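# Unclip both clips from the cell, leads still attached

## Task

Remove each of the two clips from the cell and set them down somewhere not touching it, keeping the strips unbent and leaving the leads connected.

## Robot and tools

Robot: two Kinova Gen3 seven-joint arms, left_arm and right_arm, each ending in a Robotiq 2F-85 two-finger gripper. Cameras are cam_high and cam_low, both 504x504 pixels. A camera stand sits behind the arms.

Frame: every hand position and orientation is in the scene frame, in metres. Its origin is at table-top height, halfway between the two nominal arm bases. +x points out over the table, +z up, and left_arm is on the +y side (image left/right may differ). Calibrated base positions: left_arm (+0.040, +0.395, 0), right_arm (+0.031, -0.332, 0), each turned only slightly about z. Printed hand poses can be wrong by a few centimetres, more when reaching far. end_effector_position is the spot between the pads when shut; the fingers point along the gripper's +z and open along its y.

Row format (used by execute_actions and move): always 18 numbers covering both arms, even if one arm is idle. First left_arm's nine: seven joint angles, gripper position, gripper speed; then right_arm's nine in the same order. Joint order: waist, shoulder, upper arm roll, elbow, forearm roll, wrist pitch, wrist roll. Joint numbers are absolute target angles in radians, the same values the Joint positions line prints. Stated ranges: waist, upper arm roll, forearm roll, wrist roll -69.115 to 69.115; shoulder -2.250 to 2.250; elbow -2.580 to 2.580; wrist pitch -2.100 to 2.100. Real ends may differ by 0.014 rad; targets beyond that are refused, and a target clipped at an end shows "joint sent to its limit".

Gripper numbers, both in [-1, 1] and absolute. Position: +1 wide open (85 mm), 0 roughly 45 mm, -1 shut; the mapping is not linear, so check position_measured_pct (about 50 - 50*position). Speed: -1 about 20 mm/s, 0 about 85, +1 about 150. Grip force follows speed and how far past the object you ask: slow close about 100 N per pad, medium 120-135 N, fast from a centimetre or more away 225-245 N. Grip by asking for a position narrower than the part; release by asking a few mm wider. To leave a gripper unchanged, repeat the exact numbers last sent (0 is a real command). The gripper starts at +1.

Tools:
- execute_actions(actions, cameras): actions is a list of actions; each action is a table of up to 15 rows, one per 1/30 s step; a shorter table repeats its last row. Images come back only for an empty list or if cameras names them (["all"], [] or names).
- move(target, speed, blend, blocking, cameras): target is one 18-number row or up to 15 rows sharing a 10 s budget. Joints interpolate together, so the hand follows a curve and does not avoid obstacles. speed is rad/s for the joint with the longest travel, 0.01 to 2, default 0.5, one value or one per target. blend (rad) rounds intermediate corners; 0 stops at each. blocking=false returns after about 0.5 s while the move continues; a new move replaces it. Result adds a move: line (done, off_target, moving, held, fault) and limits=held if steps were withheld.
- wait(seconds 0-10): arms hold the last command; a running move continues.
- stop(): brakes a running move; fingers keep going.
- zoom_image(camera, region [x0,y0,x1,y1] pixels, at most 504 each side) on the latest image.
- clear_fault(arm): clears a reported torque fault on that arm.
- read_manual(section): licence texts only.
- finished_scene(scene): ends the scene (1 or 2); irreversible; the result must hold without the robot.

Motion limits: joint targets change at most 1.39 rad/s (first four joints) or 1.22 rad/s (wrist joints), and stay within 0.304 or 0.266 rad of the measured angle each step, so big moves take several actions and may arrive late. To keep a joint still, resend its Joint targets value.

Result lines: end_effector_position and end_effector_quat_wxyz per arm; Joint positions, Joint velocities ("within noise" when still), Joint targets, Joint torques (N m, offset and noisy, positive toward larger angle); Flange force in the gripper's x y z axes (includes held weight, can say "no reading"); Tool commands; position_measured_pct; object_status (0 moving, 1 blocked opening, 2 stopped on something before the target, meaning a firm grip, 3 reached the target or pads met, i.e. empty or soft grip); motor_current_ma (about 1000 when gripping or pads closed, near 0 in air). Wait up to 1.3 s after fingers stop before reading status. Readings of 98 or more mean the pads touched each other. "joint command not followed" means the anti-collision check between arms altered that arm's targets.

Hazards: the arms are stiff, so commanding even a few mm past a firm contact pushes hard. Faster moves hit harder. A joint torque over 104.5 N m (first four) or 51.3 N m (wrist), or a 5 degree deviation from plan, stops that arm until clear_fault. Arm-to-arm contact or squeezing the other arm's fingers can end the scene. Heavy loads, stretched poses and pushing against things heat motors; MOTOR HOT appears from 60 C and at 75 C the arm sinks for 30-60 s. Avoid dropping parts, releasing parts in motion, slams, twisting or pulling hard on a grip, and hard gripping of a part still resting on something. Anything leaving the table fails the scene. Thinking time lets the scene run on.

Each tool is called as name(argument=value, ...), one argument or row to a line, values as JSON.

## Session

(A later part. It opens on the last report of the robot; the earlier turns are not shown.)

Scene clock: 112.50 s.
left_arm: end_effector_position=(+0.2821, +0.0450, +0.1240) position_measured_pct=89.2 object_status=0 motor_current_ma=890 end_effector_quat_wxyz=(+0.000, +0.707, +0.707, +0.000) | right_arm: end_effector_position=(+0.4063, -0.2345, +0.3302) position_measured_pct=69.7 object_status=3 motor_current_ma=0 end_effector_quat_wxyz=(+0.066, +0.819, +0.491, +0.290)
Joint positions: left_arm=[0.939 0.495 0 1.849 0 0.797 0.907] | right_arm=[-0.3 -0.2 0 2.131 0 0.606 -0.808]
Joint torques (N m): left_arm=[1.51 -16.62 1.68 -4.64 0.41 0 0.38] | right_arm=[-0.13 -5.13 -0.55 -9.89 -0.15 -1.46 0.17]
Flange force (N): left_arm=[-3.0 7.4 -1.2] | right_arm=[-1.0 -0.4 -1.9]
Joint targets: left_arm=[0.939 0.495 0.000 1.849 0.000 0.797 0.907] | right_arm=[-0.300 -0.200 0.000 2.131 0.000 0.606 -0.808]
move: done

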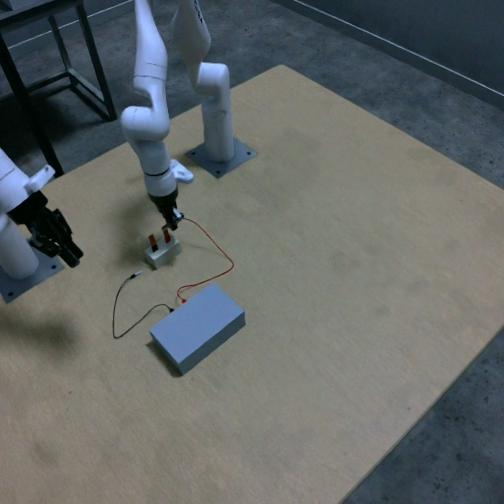

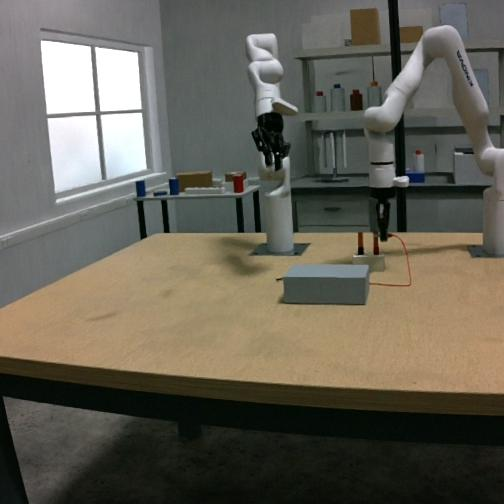

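move(
  target=[
    [0.9393,0.4953,0,1.8494,0,0.7969,0.9073,-0.6,-1,-0.3,-0.2,0,2.1312,0,0.6060,-0.8083,-0.4,-1],
    [0.9366,0.4967,0,1.8466,0,0.7983,0.9046,-0.6,-1,-0.3,-0.2,0,2.1312,0,0.6060,-0.8083,-0.4,-1],
    [0.9366,0.4967,0,1.8466,0,0.7983,0.9046,-0.78,-1,-0.3,-0.2,0,2.1312,0,0.6060,-0.8083,-0.4,-1],
  ],
  speed=0.1,
  cameras=["all"],
)

zoom_image(
  camera="cam_high",
  region=[140, 195, 200, 255],
)

Scene clock: 118.63 s.
left_arm: end_effector_position=(+0.2835, +0.0450, +0.1240) position_measured_pct=88.7 object_status=0 motor_current_ma=540 end_effector_quat_wxyz=(+0.000, +0.707, +0.707, +0.000) | right_arm: end_effector_position=(+0.4063, -0.2345, +0.3302) position_measured_pct=69.7 object_status=3 motor_current_ma=0 end_effector_quat_wxyz=(+0.066, +0.819, +0.491, +0.290)
Joint positions: left_arm=[0.937 0.497 0 1.847 0 0.798 0.905] | right_arm=[-0.3 -0.2 0 2.131 0 0.606 -0.808]
Joint torques (N m): left_arm=[1.57 -17.14 1.78 -5.33 0.52 -0.33 0.4] | right_arm=[-0.15 -5.13 -0.54 -9.82 -0.16 -1.44 0.18]
Flange force (N): left_arm=[-2.1 7.1 -0.5] | right_arm=[-0.8 -0.3 -1.9]
Joint targets: left_arm=[0.937 0.497 0.000 1.847 0.000 0.798 0.905] | right_arm=[-0.300 -0.200 0.000 2.131 0.000 0.606 -0.808]
move: done

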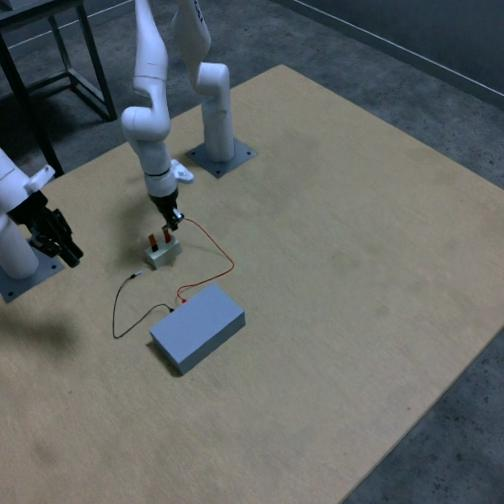

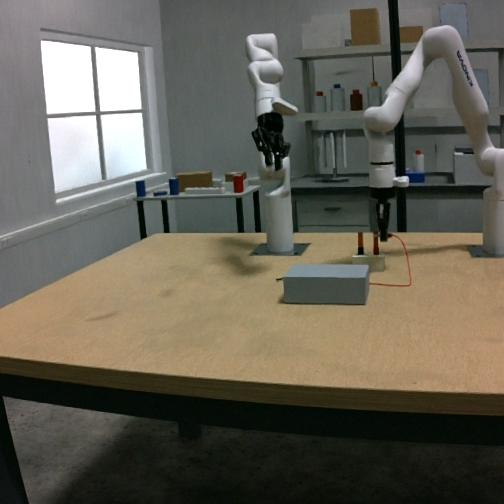

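Scaled by 8.400 from the camera's 504x504 image, which has a finer 720x720 frame.

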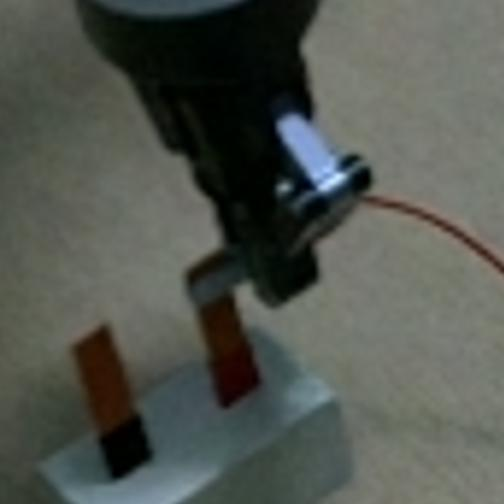

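move(
  target=[
    [0.9366,0.4967,0,1.8466,0,0.7983,0.9046,-1,-1,-0.3,-0.2,0,2.1312,0,0.6060,-0.8083,-0.4,-1],
    [0.9220,0.4822,0,1.8738,0,0.7856,0.8900,-1,-1,-0.3,-0.2,0,2.1312,0,0.6060,-0.8083,-0.4,-1],
  ],
  speed=0.05,
  cameras=["all"],
)

zoom_image(
  camera="cam_high",
  region=[140, 195, 200, 255],
)

zoom_image(
  camera="cam_low",
  region=[330, 215, 410, 295],
)

Scene clock: 124.17 s.
left_arm: end_effector_position=(+0.2834, +0.0550, +0.1240) position_measured_pct=89.6 object_status=2 motor_current_ma=1000 end_effector_quat_wxyz=(+0.000, +0.707, +0.707, +0.000) | right_arm: end_effector_position=(+0.4063, -0.2345, +0.3302) position_measured_pct=69.7 object_status=3 motor_current_ma=0 end_effector_quat_wxyz=(+0.066, +0.819, +0.491, +0.290)
Joint positions: left_arm=[0.922 0.482 0 1.874 0 0.786 0.89] | right_arm=[-0.3 -0.2 0 2.131 0 0.606 -0.808]
Joint torques (N m): left_arm=[0.69 -16.82 0.87 -4.5 0.03 0.19 0.42] | right_arm=[-0.2 -5.1 -0.56 -9.77 -0.14 -1.46 0.14]
Flange force (N): left_arm=[-4.6 6.6 0.1] | right_arm=[-0.9 0.0 -2.2]
Joint targets: left_arm=[0.922 0.482 0.000 1.874 0.000 0.786 0.890] | right_arm=[-0.300 -0.200 0.000 2.131 0.000 0.606 -0.808]
move: done

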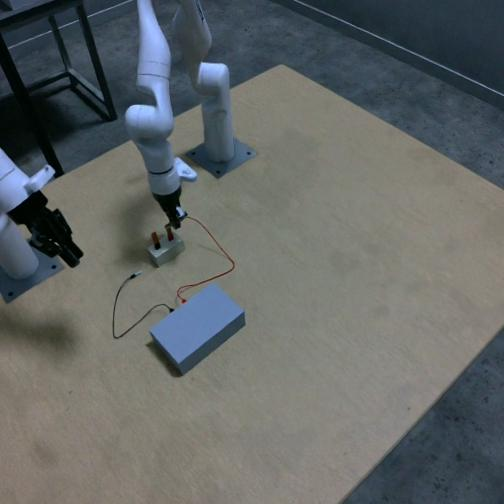

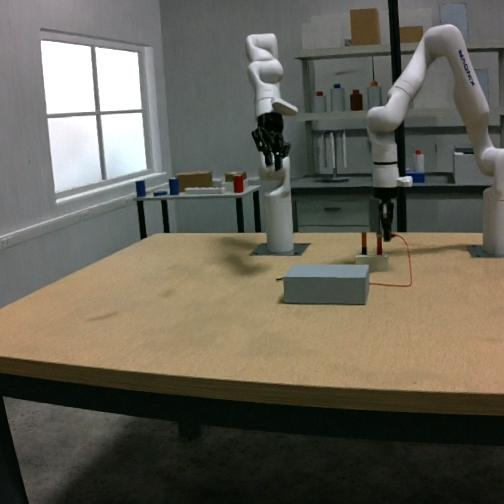

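Scaled by 8.400 from the camera's 504x504 image, which has a finer 720x720 frame.

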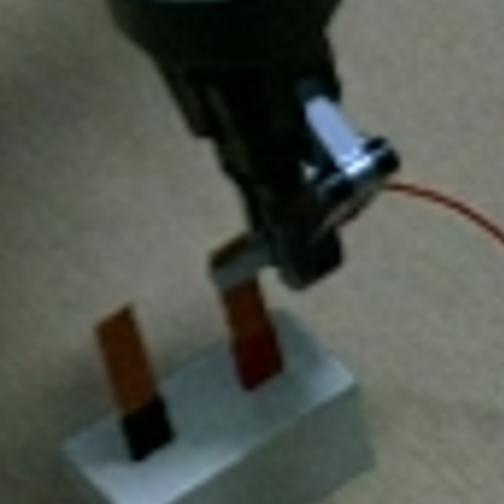

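Scaled by 6.300 from the camera's 504x504 image, which has a finer 720x720 frame.

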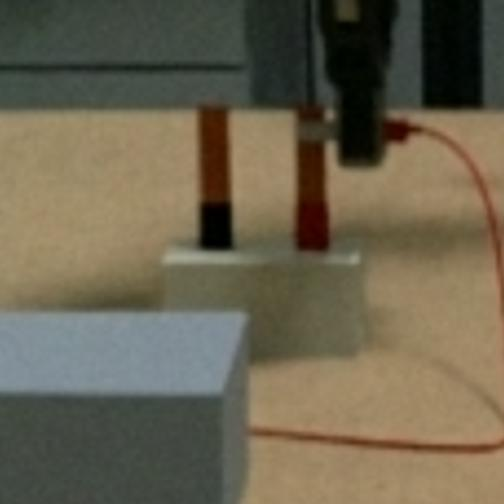

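move(
  target=[
    [0.9220,0.4822,0,1.8738,0,0.7856,0.8900,-0.6,-1,-0.3,-0.2,0,2.1312,0,0.6060,-0.8083,-0.4,-1],
    [0.9125,0.4735,0,1.8899,0,0.7782,0.8805,-0.6,-1,-0.3,-0.2,0,2.1312,0,0.6060,-0.8083,-0.4,-1],
    [0.9125,0.4735,0,1.8899,0,0.7782,0.8805,-1,-1,-0.3,-0.2,0,2.1312,0,0.6060,-0.8083,-0.4,-1],
  ],
  speed=0.1,
  cameras=["all"],
)

zoom_image(
  camera="cam_high",
  region=[140, 195, 200, 255],
)

zoom_image(
  camera="cam_low",
  region=[330, 215, 410, 295],
)

Scene clock: 132.83 s.
left_arm: end_effector_position=(+0.2835, +0.0611, +0.1241) position_measured_pct=89.6 object_status=0 motor_current_ma=1000 end_effector_quat_wxyz=(+0.000, +0.707, +0.707, +0.000) | right_arm: end_effector_position=(+0.4063, -0.2345, +0.3302) position_measured_pct=69.7 object_status=3 motor_current_ma=0 end_effector_quat_wxyz=(+0.066, +0.819, +0.491, +0.290)
Joint positions: left_arm=[0.912 0.473 0 1.89 0 0.778 0.88] | right_arm=[-0.3 -0.2 0 2.131 0 0.606 -0.808]
Joint torques (N m): left_arm=[0.98 -17.14 1.24 -5.26 0.23 -0.19 0.45] | right_arm=[-0.16 -5.17 -0.53 -9.93 -0.15 -1.4 0.21]
Flange force (N): left_arm=[-3.0 6.5 0.9] | right_arm=[-0.9 -0.7 -1.6]
Joint targets: left_arm=[0.913 0.473 0.000 1.890 0.000 0.778 0.880] | right_arm=[-0.300 -0.200 0.000 2.131 0.000 0.606 -0.808]
move: done

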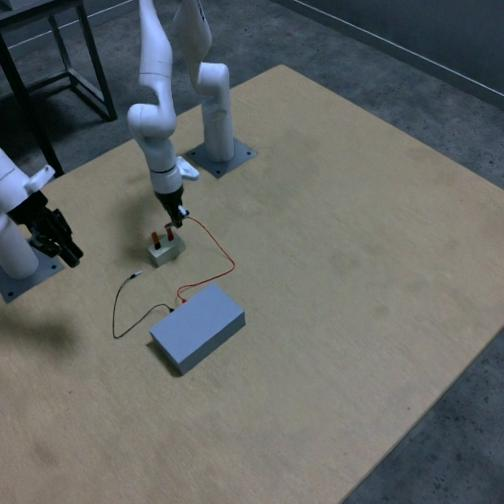

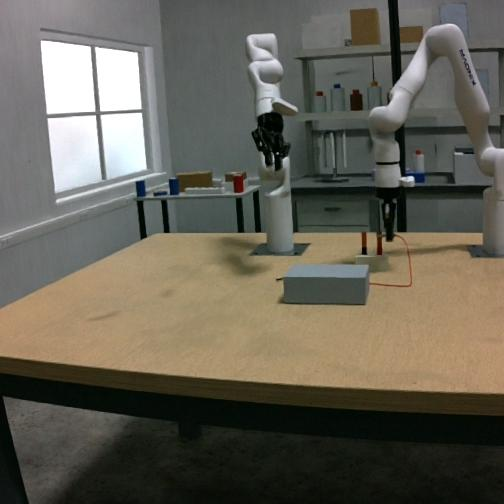

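Scaled by 8.400 from the camera's 504x504 image, which has a finer 720x720 frame.

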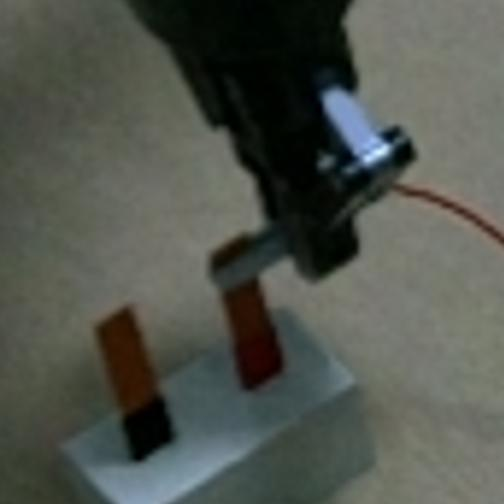

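Scaled by 6.300 from the camera's 504x504 image, which has a finer 720x720 frame.

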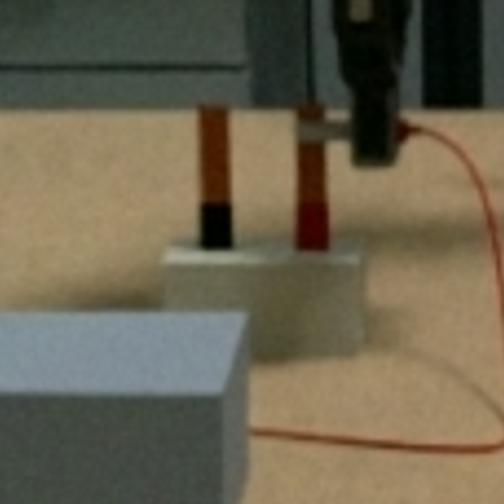

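move(
  target=[0.903,0.465,0,1.905,0,0.7716,0.871,-1,-1,-0.3,-0.2,0,2.1312,0,0.6060,-0.8083,-0.4,-1],
  speed=0.05,
  cameras=["all"],
)

zoom_image(
  camera="cam_low",
  region=[330, 215, 410, 295],
)

zoom_image(
  camera="cam_high",
  region=[100, 205, 200, 305],
)

Scene clock: 137.37 s.
left_arm: end_effector_position=(+0.2837, +0.0670, +0.1243) position_measured_pct=89.6 object_status=2 motor_current_ma=1000 end_effector_quat_wxyz=(+0.000, +0.707, +0.707, +0.000) | right_arm: end_effector_position=(+0.4063, -0.2345, +0.3302) position_measured_pct=69.7 object_status=3 motor_current_ma=0 end_effector_quat_wxyz=(+0.066, +0.819, +0.491, +0.290)
Joint positions: left_arm=[0.903 0.465 0 1.905 0 0.772 0.871] | right_arm=[-0.3 -0.2 0 2.131 0 0.606 -0.808]
Joint torques (N m): left_arm=[1.06 -16.91 1.19 -5.24 0.27 -0.17 0.47] | right_arm=[-0.19 -5.1 -0.53 -9.86 -0.15 -1.44 0.21]
Flange force (N): left_arm=[-2.7 6.7 0.9] | right_arm=[-0.8 -0.6 -2.0]
Joint targets: left_arm=[0.903 0.465 0.000 1.905 0.000 0.772 0.871] | right_arm=[-0.300 -0.200 0.000 2.131 0.000 0.606 -0.808]
move: done

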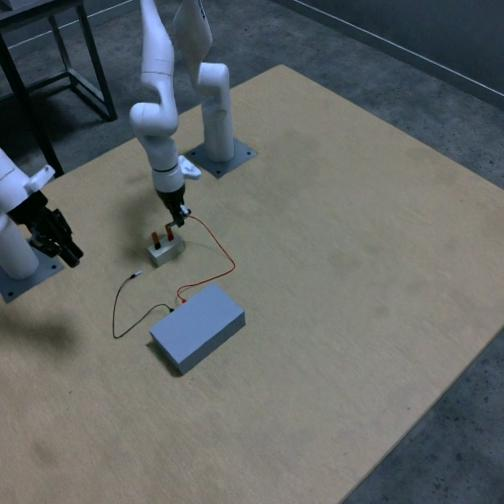

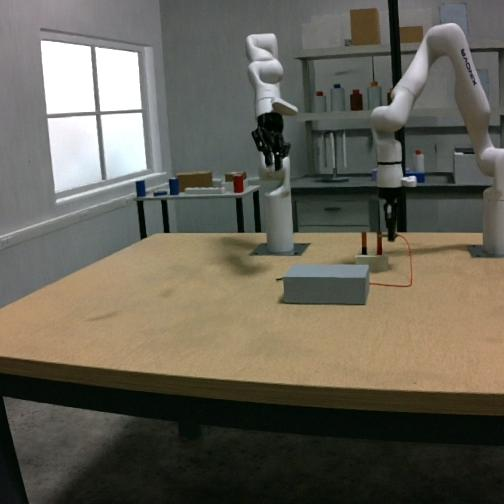

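Scaled by 6.300 from the camera's 504x504 image, which has a finer 720x720 frame.

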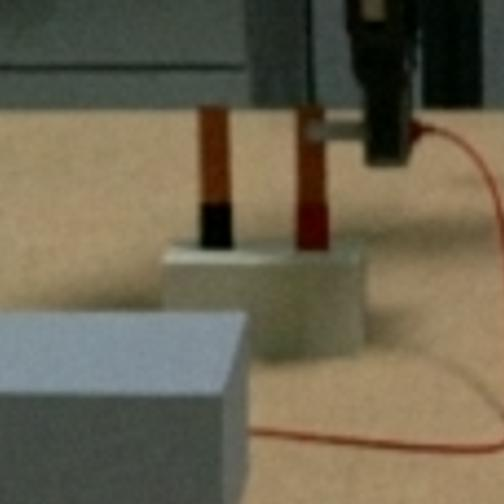

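Scaled by 5.040 from the camera's 504x504 image, which has a finer 720x720 frame.

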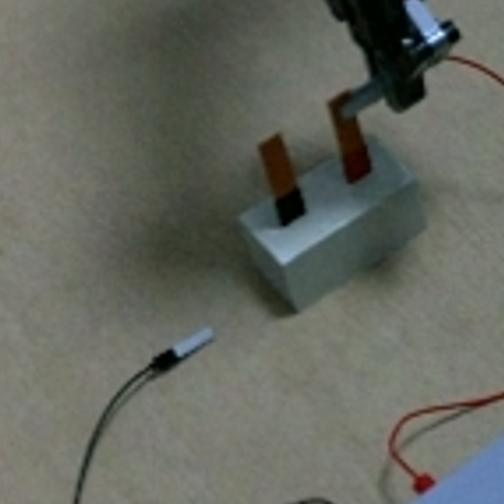

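move(
  target=[
    [0.8007,0.3868,0,2.0486,0,0.7062,0.7687,-1,-1,-0.3,-0.2,0,2.1312,0,0.6060,-0.8083,-0.4,-1],
    [0.8007,0.5653,0,2.1242,0,0.4521,0.7687,-1,-1,-0.3,-0.2,0,2.1312,0,0.6060,-0.8083,-0.4,-1],
  ],
  speed=[0.1,0.12],
  cameras=["all"],
)

zoom_image(
  camera="cam_low",
  region=[340, 205, 430, 295],
)

Scene clock: 145.03 s.
left_arm: end_effector_position=(+0.2835, +0.1250, +0.0460) position_measured_pct=89.6 object_status=2 motor_current_ma=1000 end_effector_quat_wxyz=(+0.000, +0.707, +0.707, +0.000) | right_arm: end_effector_position=(+0.4063, -0.2345, +0.3302) position_measured_pct=69.7 object_status=3 motor_current_ma=0 end_effector_quat_wxyz=(+0.066, +0.819, +0.491, +0.290)
Joint positions: left_arm=[0.801 0.565 0 2.124 0 0.452 0.769] | right_arm=[-0.3 -0.2 0 2.131 0 0.606 -0.808]
Joint torques (N m): left_arm=[1.03 -16.26 1.26 -2.83 0.24 -0.2 0.48] | right_arm=[-0.22 -5.07 -0.54 -9.88 -0.17 -1.46 0.19]
Flange force (N): left_arm=[-1.4 6.6 2.3] | right_arm=[-0.9 -0.6 -2.1]
Joint targets: left_arm=[0.801 0.565 0.000 2.124 0.000 0.452 0.769] | right_arm=[-0.300 -0.200 0.000 2.131 0.000 0.606 -0.808]
move: done

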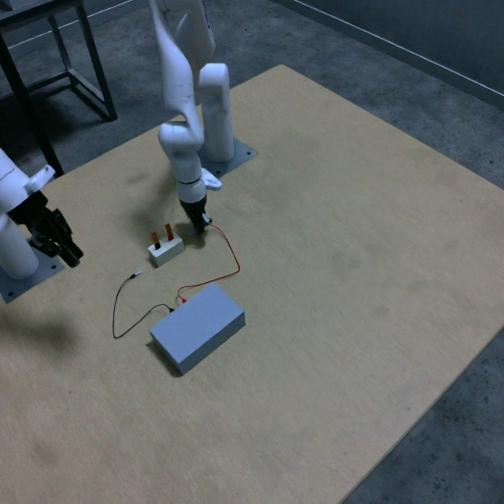

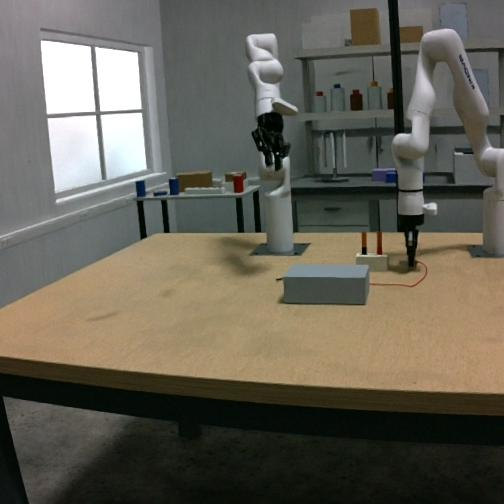

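Scaled by 5.600 from the camera's 504x504 image, which has a finer 720x720 frame.

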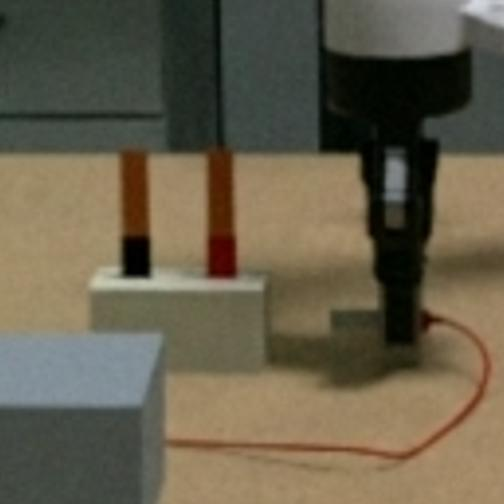

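move(
  target=[
    [0.8007,0.5653,0,2.1242,0,0.4521,0.7687,-0.5,-1,-0.3,-0.2,0,2.1312,0,0.6060,-0.8083,-0.4,-1],
    [0.8007,0.3868,0,2.0486,0,0.7062,0.7687,-0.5,-1,-0.3,-0.2,0,2.1312,0,0.6060,-0.8083,-0.4,-1],
    [0.8007,0.1,0,2.0486,0,0.9,0.7687,-0.5,-1,-0.3,-0.2,0,2.1312,0,0.6060,-0.8083,-0.4,-1],
  ],
  speed=0.3,
  cameras=["all"],
)

zoom_image(
  camera="cam_high",
  region=[100, 195, 250, 345],
)

Scene clock: 153.80 s.
left_arm: end_effector_position=(+0.2631, +0.1448, +0.2218) position_measured_pct=74.9 object_status=3 motor_current_ma=0 end_effector_quat_wxyz=(+0.046, +0.707, +0.706, +0.001) | right_arm: end_effector_position=(+0.4063, -0.2345, +0.3302) position_measured_pct=69.7 object_status=3 motor_current_ma=0 end_effector_quat_wxyz=(+0.066, +0.819, +0.491, +0.290)
Joint positions: left_arm=[0.801 0.1 0 2.049 0 0.9 0.769] | right_arm=[-0.3 -0.2 0 2.131 0 0.606 -0.808]
Joint torques (N m): left_arm=[0.96 -11.12 1.02 -6.82 0.22 -0.48 0.45] | right_arm=[-0.15 -5.11 -0.58 -9.87 -0.2 -1.4 0.17]
Flange force (N): left_arm=[-0.7 7.0 -0.5] | right_arm=[-1.0 -0.4 -1.8]
Joint targets: left_arm=[0.801 0.100 0.000 2.049 0.000 0.900 0.769] | right_arm=[-0.300 -0.200 0.000 2.131 0.000 0.606 -0.808]
move: done

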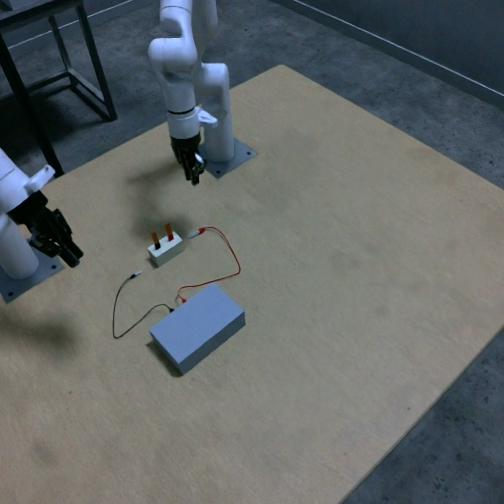

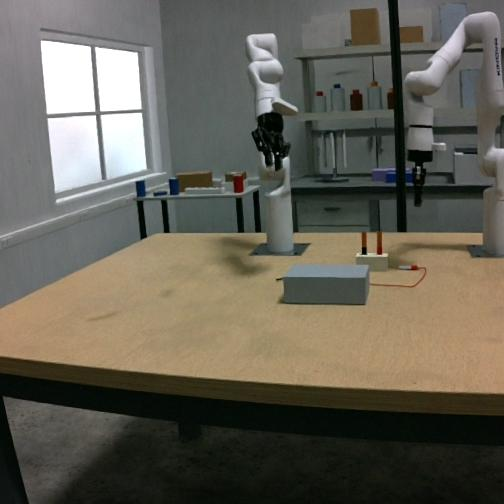

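Scaled by 3.360 from the camera's 504x504 image, which has a finer 720x720 frame.

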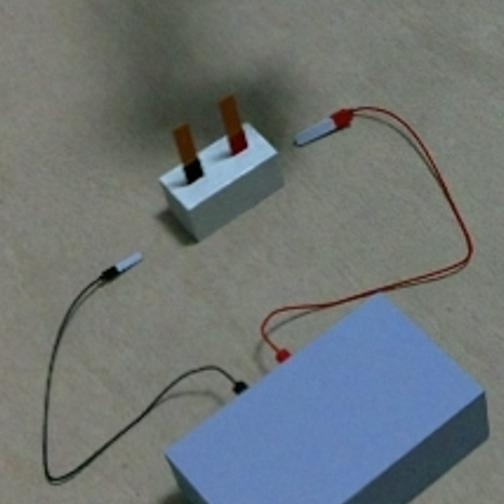

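finished_scene(
  scene=1,
)

The scene is finished: the task was done.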